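# Pull out the right-side yellow rod and turn it flat

## Task

Find the yellow rod closest to the right arm. Draw it outward until it reaches its end stop, then rotate it by 90 degrees so that its figures end up lying horizontal. The rod must stay in that state after the robot lets go.

## Robot and tools

ROBOT. There are two 6-joint arms, left_arm and right_arm, each with a two-finger gripper and a fisheye wrist camera. The cameras are cam_left_wrist and cam_right_wrist, each 672x504. The task is a table-football-style rod: the rod slides along its axis and spins about it. The men must be turned flat, with the rod fully pulled out.

FRAMES. The scene frame has its origin at table-top height, halfway between the nominal arm bases. +x points out over the table, +z points up, and left_arm sits on the +y side. The measured bases are: left_arm at (-0.028, +0.289, +0.027) m, right_arm at (-0.040, -0.349, +0.007) m, each with only a slight yaw. Each arm reports its end_effector_position (m) and end_effector_quat_wxyz in its own base frame. The fixed cameras and the table use the scene frame. The fingers point along the gripper's +z and open and close along its y. The reported point lies between the pads, about 1 cm short of the tips. Printed poses can be a few cm off, more at long reach.

ROW LAYOUT. Every motion row is a single list of 14 numbers covering both arms, each in [-1, 1]. The first 7 belong to left_arm and the next 7 to right_arm. Within each arm the order is: wrist pitch, shoulder, wrist yaw, wrist roll, elbow, waist, opening.
- The six joint numbers are offsets, not poses. They count from the Joint targets as they stood when the action or call began, not from the previous row. A value of 1.0 equals 2.224 rad for waist, shoulder and elbow, and 8.485 rad for the three wrist joints.
- The opening is absolute: +1 is fully open and -1 is closed.
- Send 0 for an arm's joints to keep its targets. Repeat the arm's current opening if you want to leave its gripper alone, because a 0 there is a real command.

JOINT RANGES (rad):
- waist -2.618..3.054
- shoulder 0..3.142
- elbow 0..3.142
- wrist pitch -1.571..1.571
- wrist yaw -1.571..1.571
- wrist roll -2.094..2.094
An action that pushes a joint more than 0.059 rad beyond its range is rejected for both arms. Real end stops may differ from these by up to 0.059 rad. Each step, a joint target can lead its measured angle by at most 0.339 rad (big joints) or 2.2 rad (wrist joints). If the targets would put the gripper more than 200 mm from where it is now, that arm's targets are pulled back.

TOOLS.
- execute_actions(actions, cameras): actions is a list of actions. Each action is a table of up to 15 rows, and each row is one 1/30 s step. A short table repeats its last row. With an empty list it returns state and images. cameras takes names, ["all"] or [].
- move(target, speed, blend, opening_speed, grip_force, blocking, cameras): drives every joint in step along paths toward the target.
  - target is one 14-number row, or a list of up to 15 rows. Every row is an offset from the same starting Joint targets.
  - speed is the peak rad/s of the joint with the farthest to go: 0.01 to 12.57, default 0.5. Give one value, or one per target.
  - blend is in rad and rounds off intermediate targets; 0 means stop at each one.
  - opening_speed is the rate of change on the -1..+1 scale per second, at least 0.2.
  - grip_force is newtons per pad, 10 to 50, either one value or one per arm. It persists once set, and a lower force makes the fingers close slowly.
  - blocking=false returns after about 0.5 s while the move carries on.
  - Paths last between 0.5 s and 10 s. They ignore obstacles and the other arm.
- wait(seconds 0..10, cameras): holds the current commands and lets any running move continue.
- stop(cameras): brakes a running move. A fast move needs room to stop.
- zoom_image(camera, region=[x0,y0,x1,y1]): region is in pixels from the top-left corner, at most 504 by 504. It only works on the latest image.
- read_manual(section="licences"): returns licence text only.
- finished_scene(scene): takes the current scene number and ends the scene for good. Do it only once the rod stays out and turned with no help. Make no further call in that reply.

RESULTS.
- Joint positions and Joint velocities: one block per arm in the row's joint order (rad, rad/s), followed by the pad gap in m (0.094 m is fully open). "within noise" means the arm is still.
- Joint targets: the base that your next offsets count from.
- Tool commands: the current opening commands.
- grip_measured: the finger opening on the command scale. It can read a few mm wide when empty, or narrower than a part that is being squeezed.
- Joint torques: given in joint order with positive toward larger angles. Numbers 2, 5 and 6 wrap at ±28 N m. Torques include gravity and friction.
- Step readings: joint angles at some control steps.
- "joint sent to its limit": a joint was clipped at its end stop.
- "joint command not followed": the clearance check changed targets.
- move: line: done, off_target (at rest but more than 0.035 rad away), moving, held or fault. It may also show limits=held.
- MOTOR HOT: a motor is above 75 °C. OVER-TEMPERATURE FAULT: that arm folds up and idles.

GRIP. The pad force rises about 1 N per 0.001 below the touch reading, then jumps to the force limit. Close slowly on fragile parts. To release, command well above grip_measured.

AVOID. Do not slam or hit fixed or heavy things, which includes yanking the rod hard into its end stop. Avoid very hard pushes, dropping anything, or letting go of a part that is still moving. Keep the arms from touching or gripping each other, and keep strain off the camera cables. Don't hold loads stretched out or press toward a pose the arm cannot reach, since motors heat up. If an arm is stalled against something, command its targets back past its measured positions.

Each tool is called after "Request:" by a JSON object that holds its "op" and its "data".

## Session

Request:
{"op": "execute_actions", "data": {"actions": []}}

Scene clock: 0.00 s.
left_arm: end_effector_position=(+0.4067, +0.0376, +0.1163) grip_measured=+1.000 end_effector_quat_wxyz=(+0.597, -0.093, +0.793, +0.071) | right_arm: end_effector_position=(+0.3928, -0.0048, +0.1143) grip_measured=+1.000 end_effector_quat_wxyz=(+0.608, +0.033, +0.793, -0.013)
Joint names: [wrist pitch, shoulder, wrist yaw, wrist roll, elbow, waist]
Joint positions: left_arm=[0.845 1.542 -0.242 -0.068 0.409 -0.016 0.094] | right_arm=[0.909 1.498 0.082 0.042 0.325 0.023 0.094]
Joint velocities: within noise
Joint torques (N m): no reading
Heat: left arm: 47 °C; right arm: 40 °C.
Joint targets: left_arm=[0.833 1.540 -0.243 -0.068 0.411 -0.016] | right_arm=[0.899 1.495 0.080 0.043 0.328 0.023]
Tool commands: left_gripper/opening=+1.0 right_gripper/opening=+1.0
camera_calibration:
cam_left_wrist: T_world_to_cam=[[0.207287, -0.962694, 0.173931, -0.0790407], [-0.569143, -0.263281, -0.778948, 0.366677], [0.795681, 0.062474, -0.602485, -0.132805], [0, 0, 0, 1]] pos_world=[0.330746, 0.0287439, 0.219357]
cam_right_wrist: T_world_to_cam=[[-0.0674914, -0.98389, 0.165543, -0.00657283], [-0.627243, -0.0871895, -0.773928, 0.366259], [0.775894, -0.156069, -0.611254, -0.115862], [0, 0, 0, 1]] pos_world=[0.319186, 0.0073845, 0.213725]

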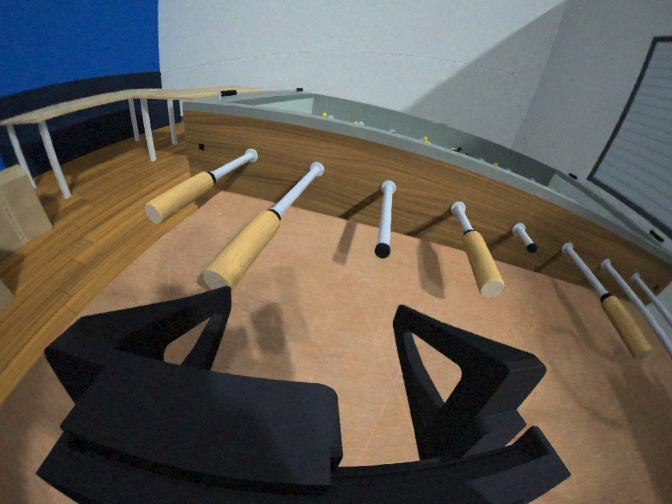

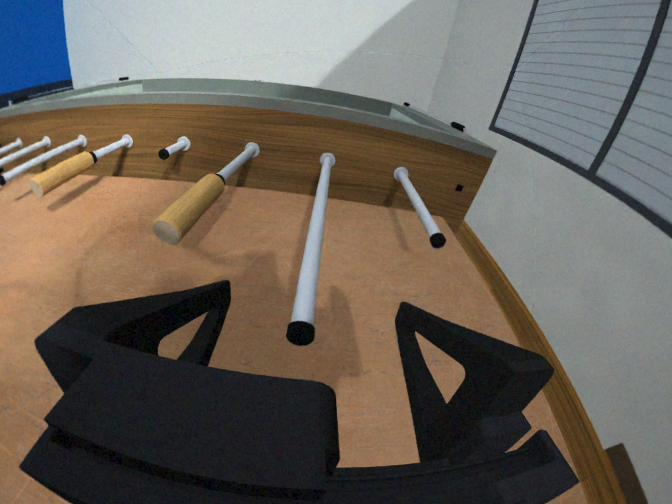

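Request:
{"op": "zoom_image", "data": {"camera": "cam_left_wrist", "region": [260, 80, 600, 260]}}

Request:
{"op": "zoom_image", "data": {"camera": "cam_right_wrist", "region": [0, 60, 500, 350]}}

Scaled by 1.482 from the camera's 672x504 image, which has a finer 960x720 frame.

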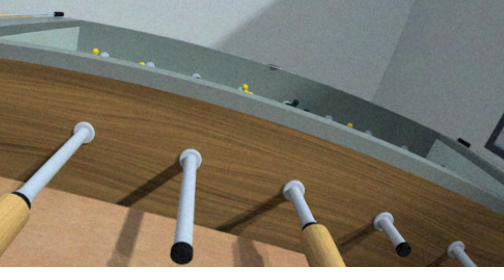

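Scaled by 1.008 from the camera's 672x504 image, which has a finer 960x720 frame.

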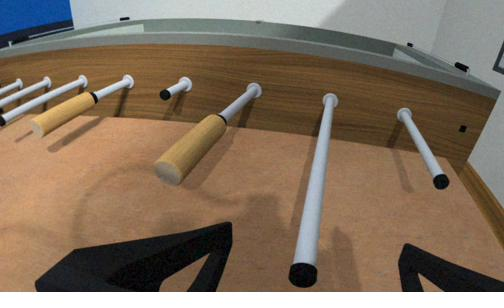

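Request:
{"op": "move", "data": {"target": [0,0,0,0,0,0,1,0.0425,0.1956,0.056,-0.0994,0.1178,0.2248,0.2], "speed": 0.9, "cameras": ["cam_right_wrist"]}}

Scene clock: 71.90 s.
left_arm: end_effector_position=(+0.4067, +0.0376, +0.1163) grip_measured=+1.000 end_effector_quat_wxyz=(+0.597, -0.093, +0.793, +0.071) | right_arm: end_effector_position=(+0.4325, +0.1397, +0.1183) grip_measured=+0.202 end_effector_quat_wxyz=(+0.609, -0.295, +0.676, -0.292)
Joint names: [wrist pitch, shoulder, wrist yaw, wrist roll, elbow, waist]
Joint positions: left_arm=[0.845 1.542 -0.242 -0.068 0.409 -0.016 0.094] | right_arm=[1.242 1.915 0.554 -0.804 0.569 0.521 0.056]
Joint torques (N m): left_arm=[1.86 -6.49 -0.06 0.01 5.49 -0.03] | right_arm=[1.85 -5.65 0.1 0.1 5.91 0.21]
Heat: left arm: 47 °C; right arm: 42 °C.
Joint targets: left_arm=[0.833 1.540 -0.243 -0.068 0.411 -0.016] | right_arm=[1.259 1.930 0.556 -0.800 0.590 0.522]
move: done
camera_calibration:
cam_right_wrist: T_world_to_cam=[[0.00901964, -0.507738, 0.861464, -0.0443186], [-0.467697, -0.763603, -0.445163, 0.393495], [0.883843, -0.398889, -0.244355, -0.177812], [0, 0, 0, 1]] pos_world=[0.341594, 0.207045, 0.169899]
Images, in order (width x height): cam_right_wrist 672x504.

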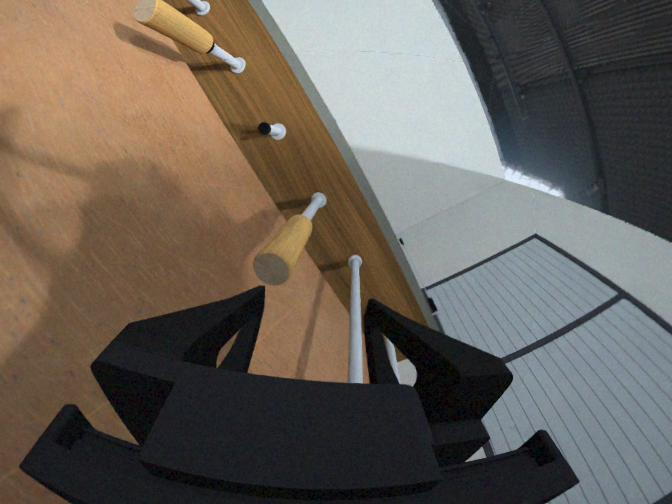

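Request:
{"op": "move", "data": {"target": [[0,0,0,0,0,0,1,0.0272,0.1025,0.0002,0,-0.001,0.0018,0.2],[0,0,0,0,0,0,1,0.013,0.1259,-0.0084,0,0.0771,-0.031,0.2]], "cameras": ["cam_right_wrist"]}}

Scene clock: 93.60 s.
left_arm: end_effector_position=(+0.4067, +0.0376, +0.1163) grip_measured=+1.000 end_effector_quat_wxyz=(+0.597, -0.093, +0.793, +0.071) | right_arm: end_effector_position=(+0.4792, +0.1406, +0.0837) grip_measured=+0.202 end_effector_quat_wxyz=(+0.621, -0.281, +0.671, -0.292)
Joint names: [wrist pitch, shoulder, wrist yaw, wrist roll, elbow, waist]
Joint positions: left_arm=[0.845 1.542 -0.242 -0.068 0.409 -0.016 0.094] | right_arm=[1.375 2.188 0.5 -0.805 0.747 0.457 0.056]
Joint torques (N m): left_arm=[1.85 -6.46 -0.06 0.01 5.48 -0.03] | right_arm=[1.68 -6.76 -0.13 0.05 4.94 -0.29]
Heat: left arm: 47 °C; right arm: 44 °C.
Joint targets: left_arm=[0.833 1.540 -0.243 -0.068 0.411 -0.016] | right_arm=[1.369 2.210 0.484 -0.800 0.762 0.454]
move: done
camera_calibration:
cam_right_wrist: T_world_to_cam=[[-0.0229295, -0.526017, 0.850165, 0.00434041], [-0.4601, -0.749426, -0.476097, 0.397558], [0.887571, -0.402078, -0.224836, -0.230265], [0, 0, 0, 1]] pos_world=[0.387393, 0.207639, 0.133814]
Images, in order (width x height): cam_right_wrist 672x504.

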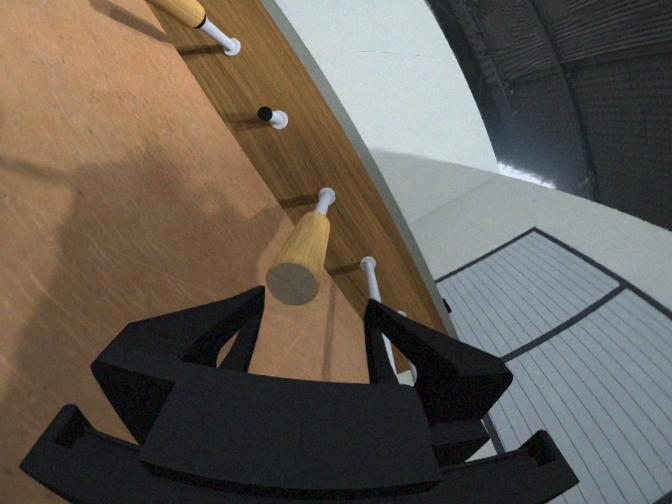

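Request:
{"op": "move", "data": {"target": [[0,0,0,0,0,0,1,0.0034,0.0265,0.0032,0,0.013,0.0112,0.2],[0,0,0,0,0,0,1,-0.0103,0.0553,-0.0034,0,0.094,-0.0139,0.2]], "speed": 0.25, "cameras": ["cam_right_wrist"]}}

Scene clock: 112.80 s.
left_arm: end_effector_position=(+0.4067, +0.0376, +0.1163) grip_measured=+1.000 end_effector_quat_wxyz=(+0.597, -0.093, +0.793, +0.071) | right_arm: end_effector_position=(+0.5232, +0.1511, +0.0710) grip_measured=+0.202 end_effector_quat_wxyz=(+0.620, -0.282, +0.672, -0.291)
Joint names: [wrist pitch, shoulder, wrist yaw, wrist roll, elbow, waist]
Joint positions: left_arm=[0.845 1.542 -0.242 -0.068 0.409 -0.016 0.094] | right_arm=[1.29 2.31 0.471 -0.805 0.951 0.43 0.056]
Joint torques (N m): left_arm=[1.85 -6.46 -0.07 0.01 5.49 -0.09] | right_arm=[1.68 -7.91 -0.13 0.05 5.74 -0.65]
Heat: left arm: 47 °C; right arm: 44 °C.
Joint targets: left_arm=[0.833 1.540 -0.243 -0.068 0.411 -0.016] | right_arm=[1.282 2.334 0.455 -0.800 0.971 0.423]
move: done
camera_calibration:
cam_right_wrist: T_world_to_cam=[[-0.0194606, -0.526563, 0.849913, 0.0200089], [-0.460547, -0.749796, -0.475081, 0.419844], [0.887422, -0.40067, -0.227916, -0.267792], [0, 0, 0, 1]] pos_world=[0.431392, 0.218037, 0.12142]
Images, in order (width x height): cam_right_wrist 672x504.

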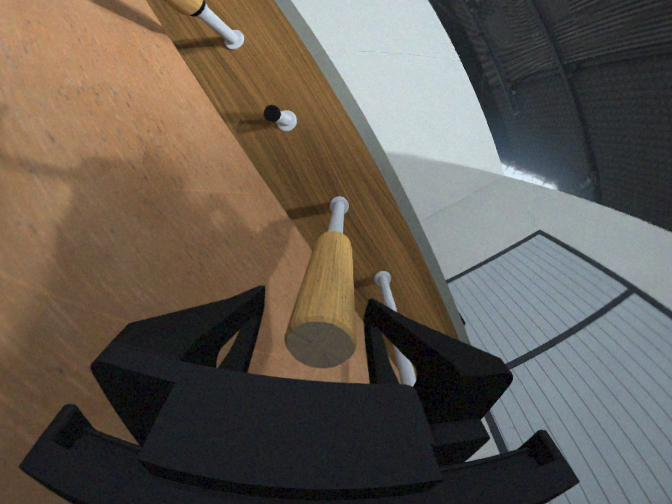

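Request:
{"op": "move", "data": {"target": [[0,0,0,0,0,0,1,0,0,0,0,0,0,-0.6],[0,0,0,0,0,0,1,0,0,0,0.1886,0,0,-0.6]], "opening_speed": 0.6, "speed": 0.7, "cameras": ["cam_right_wrist"]}}

Scene clock: 124.30 s.
left_arm: end_effector_position=(+0.4067, +0.0376, +0.1163) grip_measured=+1.000 end_effector_quat_wxyz=(+0.597, -0.093, +0.793, +0.071) | right_arm: end_effector_position=(+0.5260, +0.1463, +0.0758) grip_measured=-0.299 end_effector_quat_wxyz=(+0.649, +0.275, +0.667, +0.239)
Joint names: [wrist pitch, shoulder, wrist yaw, wrist roll, elbow, waist]
Joint positions: left_arm=[0.845 1.542 -0.242 -0.068 0.409 -0.016 0.094] | right_arm=[1.311 2.31 0.453 0.764 0.951 0.415 0.033]
Joint torques (N m): left_arm=[1.86 -6.48 -0.07 0.02 5.46 -0.03] | right_arm=[1.47 -7.95 0.07 0.44 5.71 0.75]
Heat: left arm: 47 °C; right arm: 44 °C.
Joint targets: left_arm=[0.833 1.540 -0.243 -0.068 0.411 -0.016] | right_arm=[1.282 2.333 0.455 0.800 0.971 0.423]
move: off_target (right_arm); right_arm: the wrist roll is farthest, 0.036 rad from its target
camera_calibration:
cam_right_wrist: T_world_to_cam=[[-0.105051, -0.840509, -0.531515, 0.209007], [-0.410856, 0.523408, -0.746486, 0.22793], [0.905628, 0.139957, -0.400312, -0.346737], [0, 0, 0, 1]] pos_world=[0.429617, 0.1049, 0.142434]
Images, in order (width x height): cam_right_wrist 672x504.

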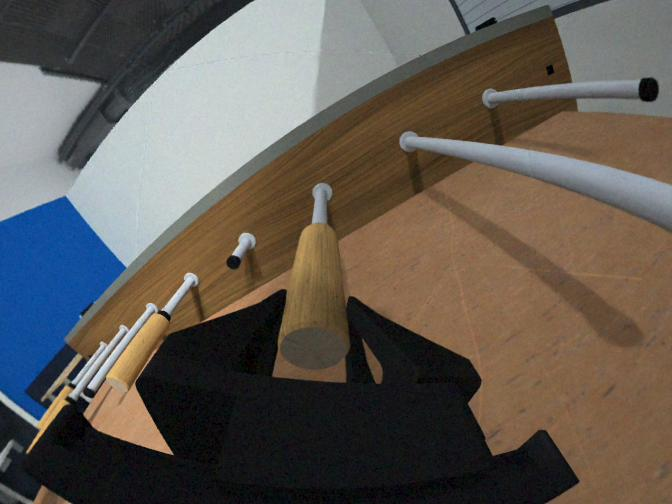

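Request:
{"op": "move", "data": {"target": [[0,0,0,0,0,0,1,0,0,0,0,0,0,0.2],[0,0,0,0,0,0,1,0,0,0,-0.0896,0,0,0.2],[0,0,0,0,0,0,1,-0.0807,-0.1007,-0.0062,-0.073,0.0468,-0.0072,0.2],[0,0,0,0,0,0,1,-0.1518,-0.1147,-0.017,-0.062,0.1664,-0.0198,0.2]], "blend": [0, 0.05, 0.05, 0], "opening_speed": 1.0, "speed": 0.7, "cameras": ["cam_right_wrist"]}}

Scene clock: 167.63 s.
left_arm: end_effector_position=(+0.4067, +0.0376, +0.1163) grip_measured=+1.000 end_effector_quat_wxyz=(+0.597, -0.093, +0.793, +0.071) | right_arm: end_effector_position=(+0.5212, +0.1521, +0.0446) grip_measured=+0.198 end_effector_quat_wxyz=(+0.405, +0.003, +0.914, -0.019)
Joint names: [wrist pitch, shoulder, wrist yaw, wrist roll, elbow, waist]
Joint positions: left_arm=[0.845 1.542 -0.242 -0.068 0.409 -0.016 0.094] | right_arm=[0.003 2.101 0.318 0.26 1.315 0.386 0.056]
Joint torques (N m): left_arm=[1.86 -6.53 -0.07 0.03 5.5 -0.1] | right_arm=[1.28 -12.1 0.11 0.13 8.31 -0.64]
Heat: left arm: 46 °C; right arm: 43 °C.
Joint targets: left_arm=[0.833 1.540 -0.243 -0.068 0.411 -0.016] | right_arm=[-0.006 2.078 0.311 0.274 1.341 0.379]
move: done
camera_calibration:
cam_right_wrist: T_world_to_cam=[[0.0629984, -0.97854, 0.196193, 0.0979221], [-0.906305, -0.138409, -0.399318, 0.543039], [0.417903, -0.152654, -0.895574, -0.0348453], [0, 0, 0, 1]] pos_world=[0.500552, 0.165663, 0.166427]
Images, in order (width x height): cam_right_wrist 672x504.

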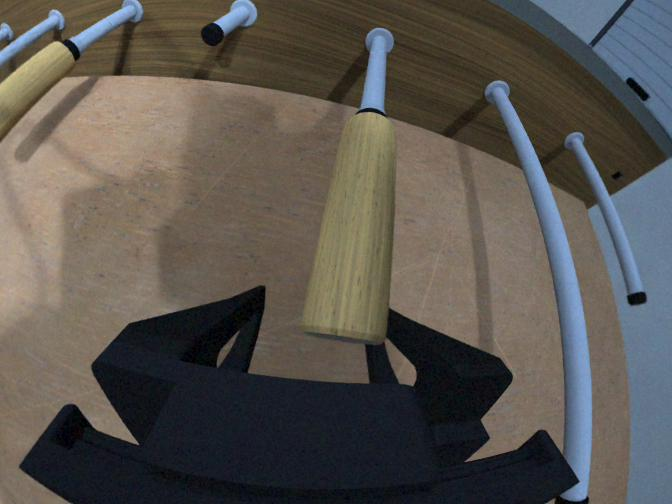

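Request:
{"op": "move", "data": {"target": [[0,0,0,0,0,0,1,-0.0093,-0.0234,-0.0014,-0.0014,0.0139,-0.0072,0.2],[0,0,0,0,0,0,1,-0.0093,-0.0234,-0.0014,-0.0014,0.0139,-0.0072,-0.6],[0,0,0,0,0,0,1,0.0024,-0.1416,0.0074,0.0074,-0.1601,0.0391,-0.6]], "opening_speed": 0.7, "speed": 0.4, "grip_force": 30, "cameras": ["cam_right_wrist"]}}

Scene clock: 198.13 s.
left_arm: end_effector_position=(+0.4067, +0.0376, +0.1163) grip_measured=+1.000 end_effector_quat_wxyz=(+0.597, -0.093, +0.793, +0.071) | right_arm: end_effector_position=(+0.4425, +0.1482, +0.0725) grip_measured=-0.272 end_effector_quat_wxyz=(+0.410, +0.016, +0.912, -0.008)
Joint names: [wrist pitch, shoulder, wrist yaw, wrist roll, elbow, waist]
Joint positions: left_arm=[0.845 1.542 -0.242 -0.068 0.409 -0.016 0.094] | right_arm=[0.006 1.801 0.365 0.343 1.004 0.459 0.034]
Joint torques (N m): left_arm=[1.87 -6.49 -0.07 0 5.48 -0.03] | right_arm=[1.46 -10.84 0.3 -0.06 4.81 0.64]
Heat: left arm: 46 °C; right arm: 43 °C.
Joint targets: left_arm=[0.833 1.540 -0.243 -0.068 0.411 -0.016] | right_arm=[0.014 1.763 0.374 0.337 0.985 0.466]
grip_force (N): 30, 30
move: off_target (right_arm); right_arm: the shoulder is farthest, 0.038 rad from its target
camera_calibration:
cam_right_wrist: T_world_to_cam=[[0.0462293, -0.984692, 0.168062, 0.103812], [-0.904244, -0.112747, -0.411862, 0.478496], [0.424505, -0.132929, -0.895614, 0.0165706], [0, 0, 0, 1]] pos_world=[0.420844, 0.158374, 0.194468]
Images, in order (width x height): cam_right_wrist 672x504.

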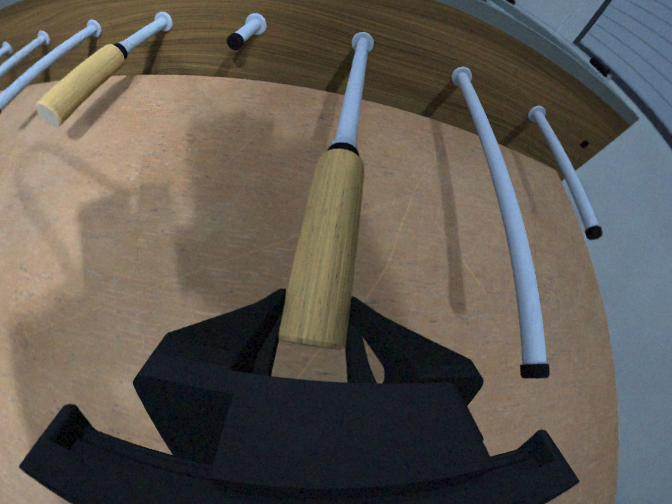

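Request:
{"op": "move", "data": {"target": [[0,0,0,0,0,0,1,0,-0.0904,0.01,0.0109,-0.1074,0.054,-0.6],[0,0,0,0,0,0,1,-0.0122,-0.1808,0.0243,0.0291,-0.1861,0.1354,-0.6]], "blend": 0.05, "speed": 0.35, "cameras": ["cam_right_wrist"]}}

Scene clock: 213.10 s.
left_arm: end_effector_position=(+0.4067, +0.0376, +0.1163) grip_measured=+1.000 end_effector_quat_wxyz=(+0.597, -0.093, +0.793, +0.071) | right_arm: end_effector_position=(+0.3043, +0.1580, +0.0776) grip_measured=-0.598 end_effector_quat_wxyz=(+0.423, +0.009, +0.906, -0.001)
Joint names: [wrist pitch, shoulder, wrist yaw, wrist roll, elbow, waist]
Joint positions: left_arm=[0.845 1.542 -0.242 -0.068 0.409 -0.016 0.094] | right_arm=[-0.079 1.377 0.564 0.568 0.592 0.761 0.019]
Joint torques (N m): left_arm=[1.87 -6.54 -0.06 0.02 5.5 -0.02] | right_arm=[1.23 -5.15 0.43 0.16 4.66 0.55]
Heat: left arm: 46 °C; right arm: 42 °C.
Joint targets: left_arm=[0.833 1.540 -0.243 -0.068 0.411 -0.016] | right_arm=[-0.089 1.361 0.580 0.583 0.571 0.767]
grip_force (N): 30, 30
move: done
camera_calibration:
cam_right_wrist: T_world_to_cam=[[0.0599342, -0.98501, 0.161749, 0.115351], [-0.889733, -0.126175, -0.438698, 0.356611], [0.45253, -0.11762, -0.883958, 0.0692399], [0, 0, 0, 1]] pos_world=[0.279042, 0.166762, 0.198992]
Images, in order (width x height): cam_right_wrist 672x504.

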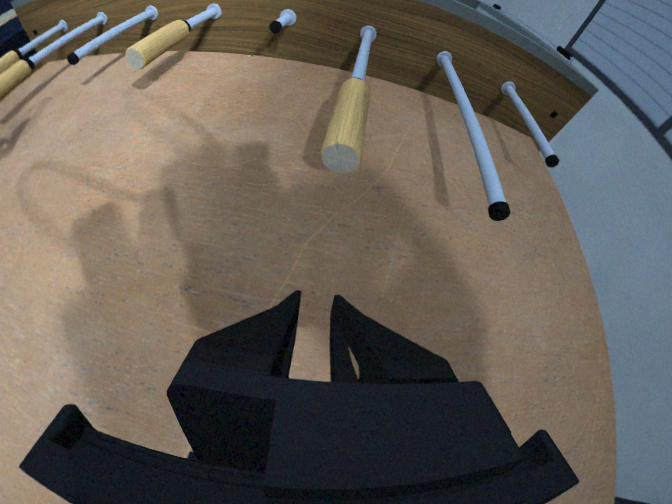

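Request:
{"op": "move", "data": {"target": [[0,0,0,0,0,0,1,0,0,0,0,0,0,0.2],[0,0,0,0,0,0,1,0.0122,0.0904,-0.0143,-0.0182,0.0787,-0.0814,0.2],[0,0,0,0,0,0,1,0.0122,0.1808,-0.0243,-0.0291,0.1861,-0.1354,0.2],[0,0,0,0,0,0,1,0.0083,0.2202,-0.0272,-0.032,0.2441,-0.1508,0.2]], "blend": [0, 0.05, 0.05, 0], "opening_speed": 1.5, "speed": 0.5, "grip_force": 50, "cameras": ["cam_right_wrist"]}}

Request:
{"op": "move", "data": {"target": [[0,0,0,0,0,0,1,0,0,0,0,0,0,-0.6],[0,0,0,0,0,0,1,0.0039,-0.066,0.0059,0.0062,-0.09,0.0318,-0.6]], "opening_speed": 0.7, "speed": 0.3, "cameras": ["cam_right_wrist"]}}

Scene clock: 236.03 s.
left_arm: end_effector_position=(+0.4067, +0.0376, +0.1163) grip_measured=+1.000 end_effector_quat_wxyz=(+0.597, -0.093, +0.793, +0.071) | right_arm: end_effector_position=(+0.4641, +0.1488, +0.0875) grip_measured=+0.198 end_effector_quat_wxyz=(+0.423, +0.016, +0.906, -0.007)
Joint names: [wrist pitch, shoulder, wrist yaw, wrist roll, elbow, waist]
Joint positions: left_arm=[0.845 1.542 -0.242 -0.068 0.409 -0.016 0.094] | right_arm=[-0.009 1.833 0.356 0.318 1.087 0.437 0.056]
Joint torques (N m): left_arm=[1.86 -6.52 -0.07 0.01 5.49 -0.05] | right_arm=[1.3 -6.79 0.18 -0.08 8.46 -0.51]
Heat: left arm: 46 °C; right arm: 41 °C.
Joint targets: left_arm=[0.833 1.540 -0.243 -0.068 0.411 -0.016] | right_arm=[-0.018 1.851 0.349 0.312 1.114 0.431]
move: done
camera_calibration:
cam_right_wrist: T_world_to_cam=[[0.0417924, -0.98514, 0.166593, 0.103186], [-0.891682, -0.111995, -0.438588, 0.500666], [0.450728, -0.130218, -0.883112, 0.00723562], [0, 0, 0, 1]] pos_world=[0.438862, 0.158667, 0.208786]
Images, in order (width x height): cam_right_wrist 672x504.

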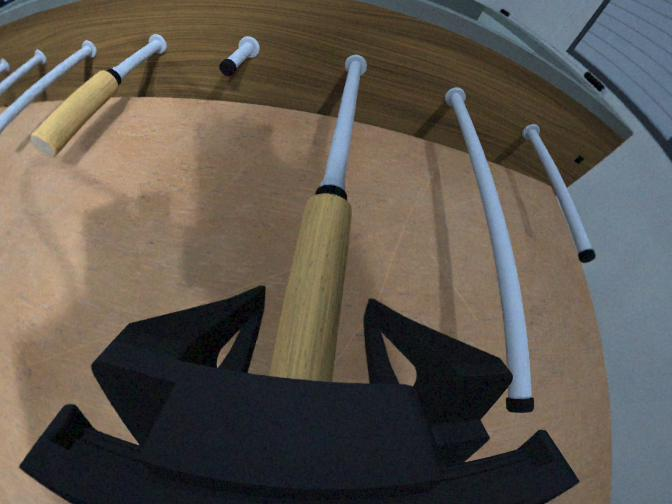

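Scene clock: 238.60 s.
left_arm: end_effector_position=(+0.4067, +0.0376, +0.1163) grip_measured=+1.000 end_effector_quat_wxyz=(+0.597, -0.093, +0.793, +0.071) | right_arm: end_effector_position=(+0.4298, +0.1570, +0.0956) grip_measured=-0.598 end_effector_quat_wxyz=(+0.442, +0.013, +0.897, +0.003)
Joint names: [wrist pitch, shoulder, wrist yaw, wrist roll, elbow, waist]
Joint positions: left_arm=[0.845 1.542 -0.242 -0.068 0.409 -0.016 0.094] | right_arm=[0.053 1.713 0.396 0.349 0.939 0.501 0.019]
Joint torques (N m): left_arm=[1.87 -6.5 -0.07 0.01 5.5 -0.03] | right_arm=[1.13 -7.75 0.24 0.16 4.52 0.17]
Heat: left arm: 46 °C; right arm: 41 °C.
Joint targets: left_arm=[0.833 1.540 -0.243 -0.068 0.411 -0.016] | right_arm=[0.014 1.704 0.399 0.364 0.914 0.502]
move: off_target (right_arm); right_arm: the wrist pitch is farthest, 0.038 rad from its target
camera_calibration:
cam_right_wrist: T_world_to_cam=[[0.0492144, -0.986837, 0.154045, 0.10967], [-0.870118, -0.118085, -0.478487, 0.470091], [0.490379, -0.110489, -0.864477, 0.00900168], [0, 0, 0, 1]] pos_world=[0.399223, 0.164731, 0.21582]
Images, in order (width x height): cam_right_wrist 672x504.

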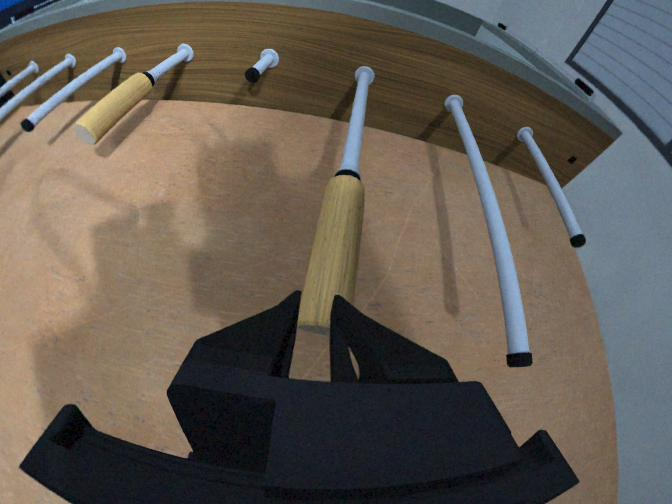

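Request:
{"op": "move", "data": {"target": [[0,0,0,0,0,0,1,0,0,0,0,0,0,0.25],[0,0,0,0,0,0,1,0.0044,0.0885,-0.0059,-0.0062,0.0788,-0.0318,0.25],[0,0,0,0,0,0,1,0.0044,0.0885,-0.0059,-0.0062,0.0788,-0.0318,-0.5]], "opening_speed": 1, "speed": 0.4}}

Request:
{"op": "move", "data": {"target": [0,0,0,0,0,0,1,0.0047,-0.079,0.0071,0.0074,-0.108,0.038,-0.5], "speed": 0.25, "cameras": ["cam_right_wrist"]}}

Scene clock: 257.20 s.
left_arm: end_effector_position=(+0.4067, +0.0376, +0.1163) grip_measured=+1.000 end_effector_quat_wxyz=(+0.597, -0.093, +0.793, +0.071) | right_arm: end_effector_position=(+0.4631, +0.1478, +0.0624) grip_measured=-0.296 end_effector_quat_wxyz=(+0.413, +0.020, +0.910, -0.010)
Joint names: [wrist pitch, shoulder, wrist yaw, wrist roll, elbow, waist]
Joint positions: left_arm=[0.845 1.542 -0.242 -0.068 0.409 -0.016 0.094] | right_arm=[0.045 1.885 0.358 0.331 1.061 0.437 0.033]
Joint torques (N m): left_arm=[1.86 -6.46 -0.07 0.02 5.5 -0.06] | right_arm=[1.48 -7.16 0.11 -0.21 8.34 -0.5]
Heat: left arm: 46 °C; right arm: 41 °C.
Joint targets: left_arm=[0.833 1.540 -0.243 -0.068 0.411 -0.016] | right_arm=[0.052 1.901 0.349 0.312 1.089 0.431]
move: done

Scene clock: 258.60 s.
left_arm: end_effector_position=(+0.4067, +0.0376, +0.1163) grip_measured=+1.000 end_effector_quat_wxyz=(+0.597, -0.093, +0.793, +0.071) | right_arm: end_effector_position=(+0.4600, +0.1486, +0.0700) grip_measured=-0.301 end_effector_quat_wxyz=(+0.468, +0.038, +0.883, +0.018)
Joint names: [wrist pitch, shoulder, wrist yaw, wrist roll, elbow, waist]
Joint positions: left_arm=[0.845 1.542 -0.242 -0.068 0.409 -0.016 0.094] | right_arm=[0.278 1.85 0.367 0.346 0.927 0.445 0.033]
Joint torques (N m): left_arm=[1.87 -6.46 -0.08 0.01 5.52 -0.06] | right_arm=[-0.11 -18.21 0.64 0.32 0.36 6.38]
Heat: left arm: 46 °C; right arm: 41 °C.
Joint targets: left_arm=[0.833 1.540 -0.243 -0.068 0.411 -0.016] | right_arm=[0.092 1.725 0.410 0.375 0.849 0.516]
move: off_target (right_arm); right_arm: the wrist pitch is farthest, 0.187 rad from its target
camera_calibration:
cam_right_wrist: T_world_to_cam=[[0.00973371, -0.994151, 0.107558, 0.126312], [-0.84307, -0.0660002, -0.533739, 0.466794], [0.537716, -0.0854837, -0.838781, -0.0561215], [0, 0, 0, 1]] pos_world=[0.422488, 0.151584, 0.188487]
Images, in order (width x height): cam_right_wrist 672x504.

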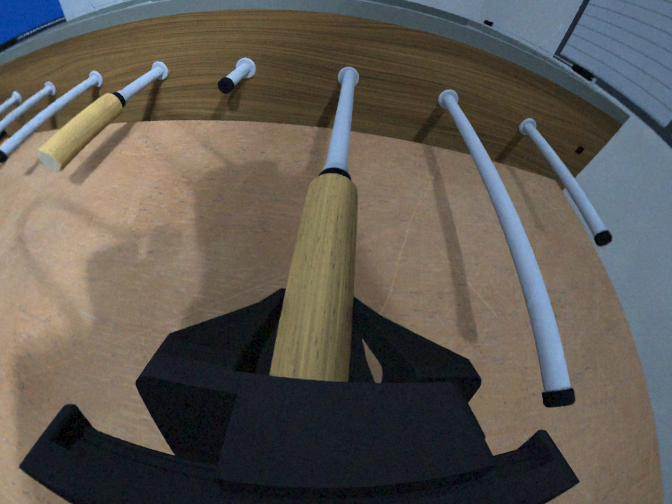

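Request:
{"op": "move", "data": {"target": [[0,0,0,0,0,0,1,-0.0047,0.079,-0.0071,-0.0074,0.108,-0.038,-0.5],[0,0,0,0,0,0,1,-0.0047,0.079,-0.0071,-0.0074,0.108,-0.038,0.25],[0,0,0,0,0,0,1,0,-0.04,0,0,0.05,-0.02,0.25]], "opening_speed": 1, "speed": 0.4, "cameras": ["cam_right_wrist"]}}

Scene clock: 269.07 s.
left_arm: end_effector_position=(+0.4067, +0.0376, +0.1163) grip_measured=+1.000 end_effector_quat_wxyz=(+0.597, -0.093, +0.793, +0.071) | right_arm: end_effector_position=(+0.4499, +0.1475, +0.1468) grip_measured=+0.248 end_effector_quat_wxyz=(+0.496, +0.050, +0.867, +0.026)
Joint names: [wrist pitch, shoulder, wrist yaw, wrist roll, elbow, waist]
Joint positions: left_arm=[0.845 1.542 -0.242 -0.068 0.409 -0.016 0.094] | right_arm=[0.085 1.652 0.4 0.36 0.984 0.463 0.059]
Joint torques (N m): left_arm=[1.87 -6.49 -0.06 0.02 5.53 -0.03] | right_arm=[1.64 -8.21 0.27 0.18 4.97 0.75]
Heat: left arm: 46 °C; right arm: 43 °C.
Joint targets: left_arm=[0.833 1.540 -0.243 -0.068 0.411 -0.016] | right_arm=[0.092 1.636 0.409 0.375 0.960 0.472]
move: done; target 2's new numbers were sent with right_arm's elbow 0.036 rad from that target
camera_calibration:
cam_right_wrist: T_world_to_cam=[[-0.0118295, -0.996286, 0.0852917, 0.13035], [-0.808557, -0.0406534, -0.587012, 0.487736], [0.588299, -0.0759073, -0.805073, -0.0154947], [0, 0, 0, 1]] pos_world=[0.40502, 0.148518, 0.262715]
Images, in order (width x height): cam_right_wrist 672x504.

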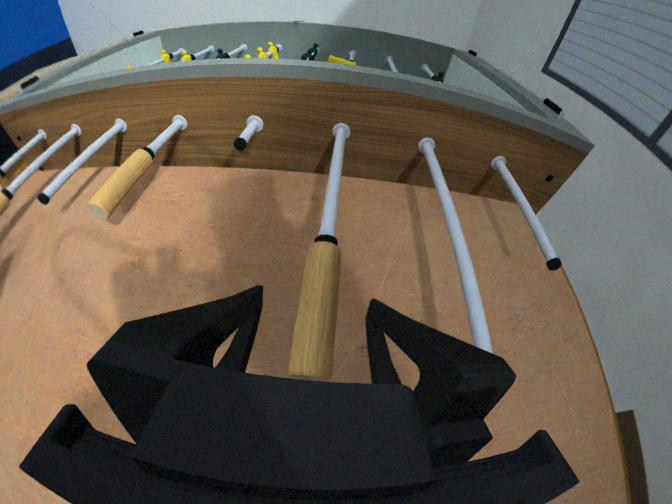

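Great: a view inside.

Request:
{"op": "zoom_image", "data": {"camera": "cam_right_wrist", "region": [230, 20, 470, 140]}}

Scaled by 2.100 from the camera's 672x504 image, which has a finer 960x720 frame.

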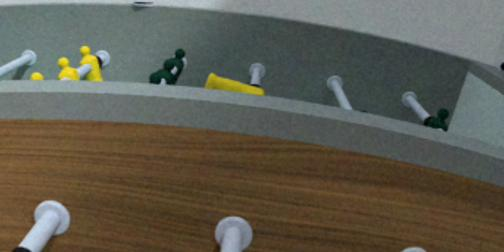

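Request:
{"op": "finished_scene", "data": {"scene": 2}}

The scene is finished: the task was done.


## Next scene

The same job, from a new start.

Request:
{"op": "execute_actions", "data": {"actions": []}}

Request:
{"op": "zoom_image", "data": {"camera": "cam_right_wrist", "region": [0, 50, 500, 350]}}

Scene clock: 0.00 s.
left_arm: end_effector_position=(+0.4148, +0.0165, +0.1259) grip_measured=+1.000 end_effector_quat_wxyz=(+0.618, -0.002, +0.786, +0.007) | right_arm: end_effector_position=(+0.3922, -0.0470, +0.1045) grip_measured=+1.000 end_effector_quat_wxyz=(+0.587, +0.099, +0.798, -0.097)
Joint names: [wrist pitch, shoulder, wrist yaw, wrist roll, elbow, waist]
Joint positions: left_arm=[0.901 1.55 0.039 0.018 0.411 0.054 0.094] | right_arm=[0.87 1.537 0.277 0.046 0.357 0.003 0.094]
Joint velocities: within noise
Joint torques (N m): no reading
Heat: left arm: 43 °C; right arm: 36 °C.
Joint targets: left_arm=[0.889 1.548 0.039 0.019 0.413 0.054] | right_arm=[0.861 1.534 0.278 0.048 0.360 0.003]
Tool commands: left_gripper/opening=+1.0 right_gripper/opening=+1.0
camera_calibration:
cam_left_wrist: T_world_to_cam=[[-0.0177666, -0.985889, 0.166453, -0.00796993], [-0.580802, -0.125334, -0.804339, 0.378982], [0.813851, -0.110967, -0.570379, -0.140833], [0, 0, 0, 1]] pos_world=[0.334589, 0.0240143, 0.225829]
cam_right_wrist: T_world_to_cam=[[-0.259579, -0.939623, 0.222998, 0.0249194], [-0.669667, 0.00876005, -0.74261, 0.372385], [0.695819, -0.3421, -0.631508, -0.103244], [0, 0, 0, 1]] pos_world=[0.327681, -0.015167, 0.20578]

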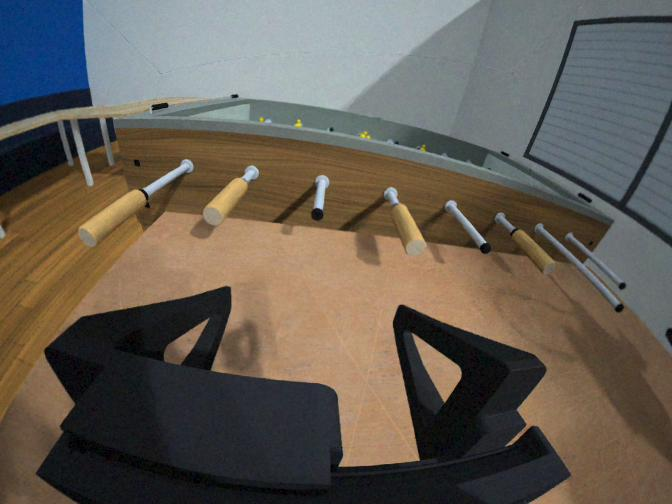

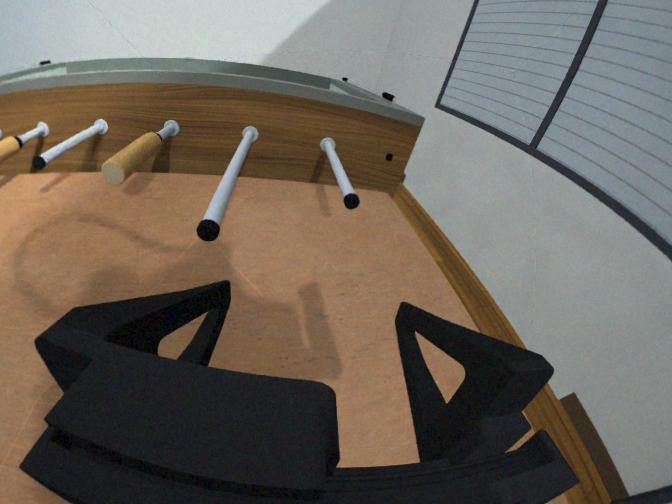

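Scaled by 1.008 from the camera's 672x504 image, which has a finer 960x720 frame.

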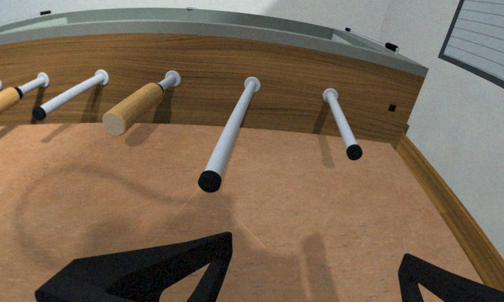

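Request:
{"op": "move", "data": {"target": [[0,0,0,0,0,0,1,0.02,0.2981,0.0192,-0.0999,0.3264,0.1826,0.2],[0,0,0,0,0,0,1,0.0398,0.3746,0.0192,-0.0999,0.3273,0.1826,0.2]], "speed": 0.8, "blend": [0.05,0], "cameras": ["cam_right_wrist"]}}

Scene clock: 22.63 s.
left_arm: end_effector_position=(+0.4148, +0.0165, +0.1259) grip_measured=+1.000 end_effector_quat_wxyz=(+0.618, -0.002, +0.786, +0.007) | right_arm: end_effector_position=(+0.5498, +0.1579, +0.0664) grip_measured=+0.201 end_effector_quat_wxyz=(+0.613, -0.293, +0.676, -0.286)
Joint names: [wrist pitch, shoulder, wrist yaw, wrist roll, elbow, waist]
Joint positions: left_arm=[0.901 1.55 0.039 0.018 0.411 0.054 0.094] | right_arm=[1.186 2.355 0.439 -0.805 1.076 0.412 0.056]
Joint torques (N m): left_arm=[1.86 -6.78 0 0.01 5.68 -0.01] | right_arm=[1.76 -9.55 0.09 0.07 5.52 -0.24]
Heat: left arm: 44 °C; right arm: 38 °C.
Joint targets: left_arm=[0.889 1.548 0.039 0.019 0.413 0.054] | right_arm=[1.199 2.367 0.440 -0.800 1.088 0.409]
move: done
camera_calibration:
cam_right_wrist: T_world_to_cam=[[0.00849816, -0.519345, 0.854523, 0.0112004], [-0.460444, -0.760602, -0.457685, 0.435483], [0.887648, -0.38957, -0.245593, -0.290376], [0, 0, 0, 1]] pos_world=[0.458172, 0.223925, 0.118429]
Images, in order (width x height): cam_right_wrist 672x504.

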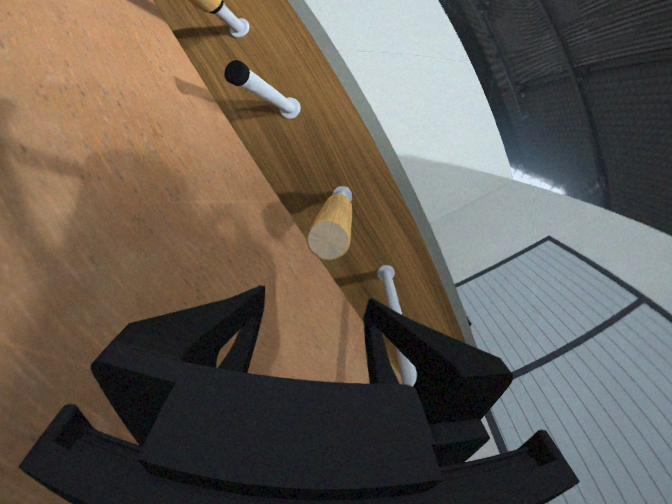

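Request:
{"op": "move", "data": {"target": [[0,0,0,0,0,0,1,-0.014,0.0238,-0.0024,0,0.0773,-0.0094,0.2],[0,0,0,0,0,0,1,-0.0322,0.0796,-0.0074,0,0.2023,-0.0286,0.2]], "speed": 0.35, "blend": [0.02,0], "cameras": ["cam_right_wrist"]}}

Scene clock: 34.87 s.
left_arm: end_effector_position=(+0.4148, +0.0165, +0.1259) grip_measured=+1.000 end_effector_quat_wxyz=(+0.618, -0.002, +0.786, +0.007) | right_arm: end_effector_position=(+0.6359, +0.1619, +0.0824) grip_measured=+0.201 end_effector_quat_wxyz=(+0.620, -0.281, +0.673, -0.289)
Joint names: [wrist pitch, shoulder, wrist yaw, wrist roll, elbow, waist]
Joint positions: left_arm=[0.901 1.55 0.039 0.018 0.411 0.054 0.094] | right_arm=[0.936 2.516 0.393 -0.806 1.512 0.353 0.056]
Joint torques (N m): left_arm=[1.86 -6.79 -0.02 0.01 5.67 -0.05] | right_arm=[1.64 -10.47 -0.13 0.07 7.77 -0.64]
Heat: left arm: 44 °C; right arm: 39 °C.
Joint targets: left_arm=[0.889 1.548 0.039 0.019 0.413 0.054] | right_arm=[0.925 2.545 0.378 -0.800 1.538 0.346]
move: done
camera_calibration:
cam_right_wrist: T_world_to_cam=[[-0.017257, -0.52995, 0.847854, 0.0174849], [-0.460319, -0.748556, -0.477253, 0.485035], [0.887586, -0.398519, -0.231028, -0.361111], [0, 0, 0, 1]] pos_world=[0.544089, 0.228432, 0.133233]
Images, in order (width x height): cam_right_wrist 672x504.

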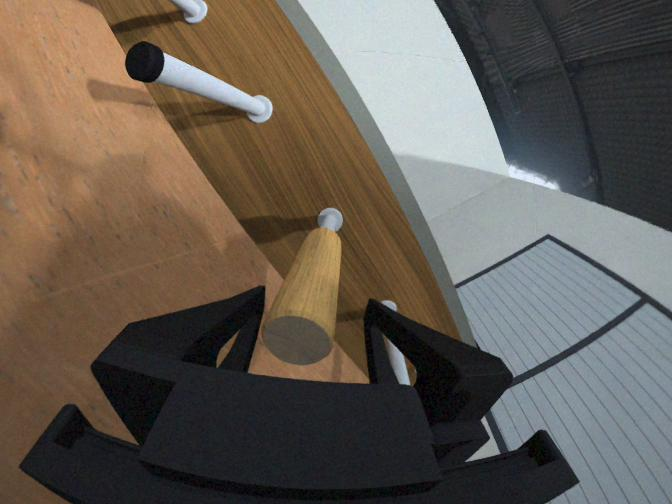

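Request:
{"op": "move", "data": {"target": [[0,0,0,0,0,0,1,0.0031,0.013,0.0007,0,0.0022,0.0027,0.2],[0,0,0,0,0,0,1,0.0031,0.013,0.0007,0,0.0022,0.0027,-0.6],[0,0,0,0,0,0,1,0.0031,0.013,0.0007,0.1886,0.0022,0.0027,-0.6]], "opening_speed": 0.7, "speed": 0.7, "cameras": ["cam_right_wrist"]}}

Scene clock: 46.80 s.
left_arm: end_effector_position=(+0.4148, +0.0165, +0.1259) grip_measured=+1.000 end_effector_quat_wxyz=(+0.618, -0.002, +0.786, +0.007) | right_arm: end_effector_position=(+0.6361, +0.1722, +0.0707) grip_measured=-0.300 end_effector_quat_wxyz=(+0.636, +0.259, +0.681, +0.254)
Joint names: [wrist pitch, shoulder, wrist yaw, wrist roll, elbow, waist]
Joint positions: left_arm=[0.901 1.55 0.039 0.018 0.411 0.054 0.094] | right_arm=[0.966 2.549 0.336 0.766 1.518 0.353 0.033]
Joint torques (N m): left_arm=[1.86 -6.76 0 0.01 5.67 -0.05] | right_arm=[1.58 -10.85 0.58 0.36 7.66 -0.1]
Heat: left arm: 44 °C; right arm: 39 °C.
Joint targets: left_arm=[0.889 1.548 0.039 0.019 0.413 0.054] | right_arm=[0.952 2.573 0.383 0.800 1.543 0.352]
move: off_target (right_arm); right_arm: the wrist yaw is farthest, 0.048 rad from its target
camera_calibration:
cam_right_wrist: T_world_to_cam=[[-0.0683324, -0.84471, -0.530844, 0.217041], [-0.453879, 0.500156, -0.737453, 0.28653], [0.888439, 0.190547, -0.417573, -0.448685], [0, 0, 0, 1]] pos_world=[0.54351, 0.125522, 0.139159]
Images, in order (width x height): cam_right_wrist 672x504.

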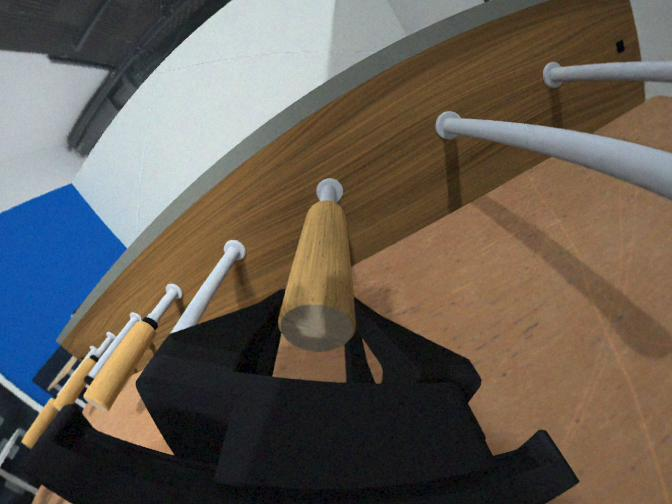

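Request:
{"op": "move", "data": {"target": [[0,0,0,0,0,0,1,0.0164,-0.0576,0.0057,0,-0.121,0.0214,-0.6],[0,0,0,0,0,0,1,0.0322,-0.0994,0.0118,0,-0.223,0.0447,-0.6],[0,0,0,0,0,0,1,0.047,-0.134,0.0194,0,-0.3143,0.0737,-0.6],[0,0,0,0,0,0,1,0.0629,-0.162,0.0302,0,-0.4029,0.1149,-0.6]], "blend": [0.04,0.04,0.04,0], "speed": 0.3, "cameras": ["cam_right_wrist"]}}

Scene clock: 68.90 s.
left_arm: end_effector_position=(+0.4148, +0.0165, +0.1259) grip_measured=+1.000 end_effector_quat_wxyz=(+0.618, -0.002, +0.786, +0.007) | right_arm: end_effector_position=(+0.4635, +0.1842, +0.0639) grip_measured=-0.301 end_effector_quat_wxyz=(+0.629, +0.256, +0.688, +0.257)
Joint names: [wrist pitch, shoulder, wrist yaw, wrist roll, elbow, waist]
Joint positions: left_arm=[0.901 1.55 0.039 0.018 0.411 0.054 0.094] | right_arm=[1.403 2.251 0.525 0.788 0.759 0.558 0.033]
Joint torques (N m): left_arm=[1.86 -6.79 0 0.01 5.67 -0.03] | right_arm=[2.42 -11.99 1.33 0.13 -4.96 4.4]
Heat: left arm: 44 °C; right arm: 41 °C.
Joint targets: left_arm=[0.889 1.548 0.039 0.019 0.413 0.054] | right_arm=[1.485 2.213 0.640 0.800 0.647 0.607]
move: off_target (right_arm); right_arm: the wrist yaw is farthest, 0.114 rad from its target
camera_calibration:
cam_right_wrist: T_world_to_cam=[[-0.0635591, -0.846572, -0.528465, 0.209746], [-0.472887, 0.491862, -0.731061, 0.207107], [0.878828, 0.203439, -0.431595, -0.297435], [0, 0, 0, 1]] pos_world=[0.372664, 0.136207, 0.13388]
Images, in order (width x height): cam_right_wrist 672x504.

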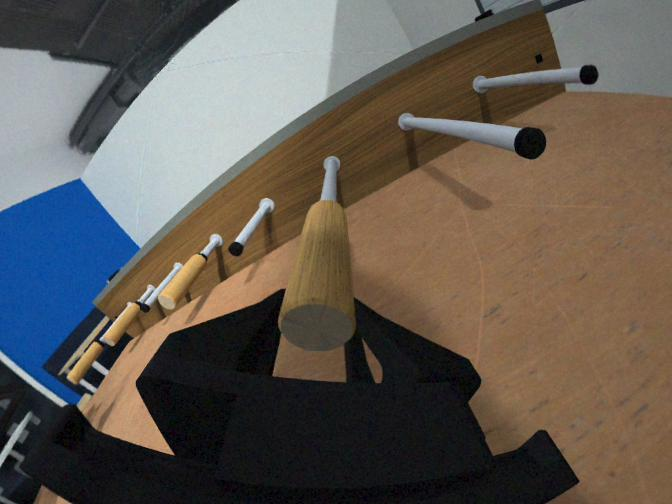

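Request:
{"op": "move", "data": {"target": [[0,0,0,0,0,0,1,-0.0097,0.0171,-0.0136,0,0.0504,-0.022,-0.6],[0,0,0,0,0,0,1,-0.0097,0.0171,-0.0136,0,0.0504,-0.022,0.2]], "opening_speed": 1, "cameras": ["all"]}}

Request:
{"op": "zoom_image", "data": {"camera": "cam_left_wrist", "region": [330, 100, 570, 220]}}

Scene clock: 77.13 s.
left_arm: end_effector_position=(+0.4148, +0.0165, +0.1259) grip_measured=+1.000 end_effector_quat_wxyz=(+0.618, -0.002, +0.786, +0.007) | right_arm: end_effector_position=(+0.4662, +0.1852, +0.0633) grip_measured=+0.198 end_effector_quat_wxyz=(+0.626, +0.256, +0.690, +0.257)
Joint names: [wrist pitch, shoulder, wrist yaw, wrist roll, elbow, waist]
Joint positions: left_arm=[0.901 1.55 0.039 0.018 0.411 0.054 0.094] | right_arm=[1.385 2.251 0.518 0.793 0.77 0.555 0.056]
Joint torques (N m): left_arm=[1.85 -6.78 -0.01 0.01 5.67 -0.05] | right_arm=[1.83 -8.84 0.13 0.09 2.74 0.34]
Heat: left arm: 43 °C; right arm: 42 °C.
Joint targets: left_arm=[0.889 1.548 0.039 0.019 0.413 0.054] | right_arm=[1.403 2.251 0.524 0.800 0.759 0.558]
move: done
camera_calibration:
cam_left_wrist: T_world_to_cam=[[-0.0177666, -0.985889, 0.166453, -0.00796993], [-0.580802, -0.125334, -0.804339, 0.378982], [0.813851, -0.110967, -0.570379, -0.140833], [0, 0, 0, 1]] pos_world=[0.334589, 0.0240143, 0.225829]
cam_right_wrist: T_world_to_cam=[[-0.0638082, -0.846139, -0.529129, 0.210479], [-0.478982, 0.491114, -0.727587, 0.210173], [0.875502, 0.207017, -0.436623, -0.299123], [0, 0, 0, 1]] pos_world=[0.375982, 0.136799, 0.133686]

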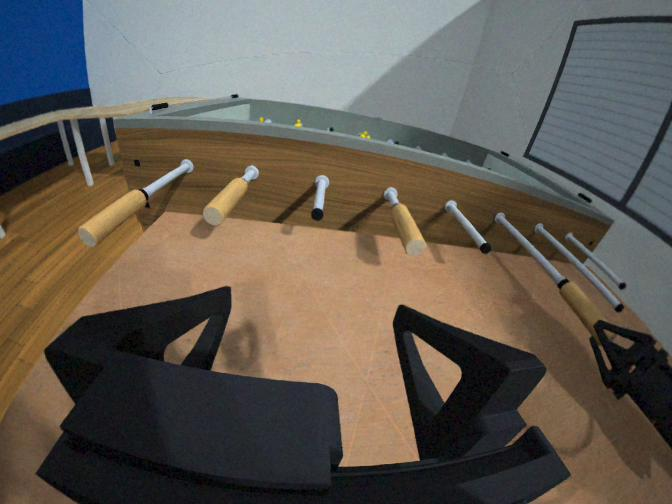

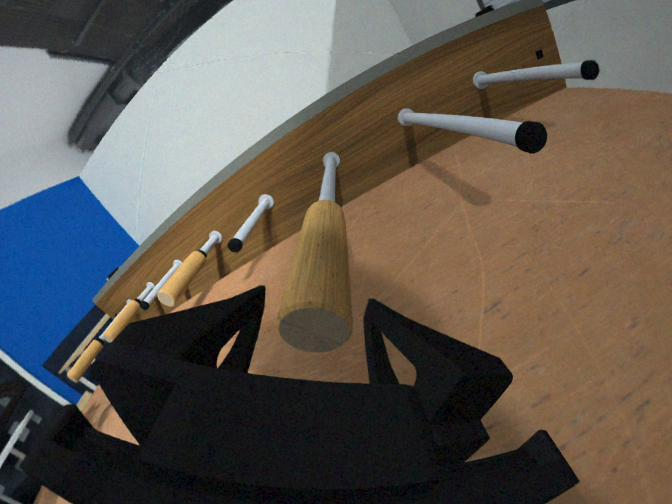

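Scaled by 2.100 from the camera's 672x504 image, which has a finer 960x720 frame.

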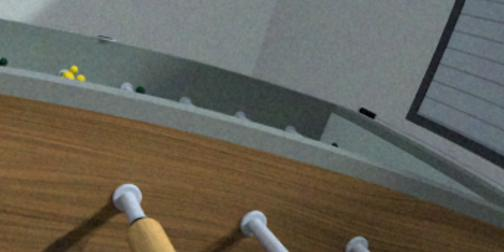

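Heads were visible on this rod before and are now gone: flat.

Request:
{"op": "finished_scene", "data": {"scene": 3}}

The scene is finished: the task was done.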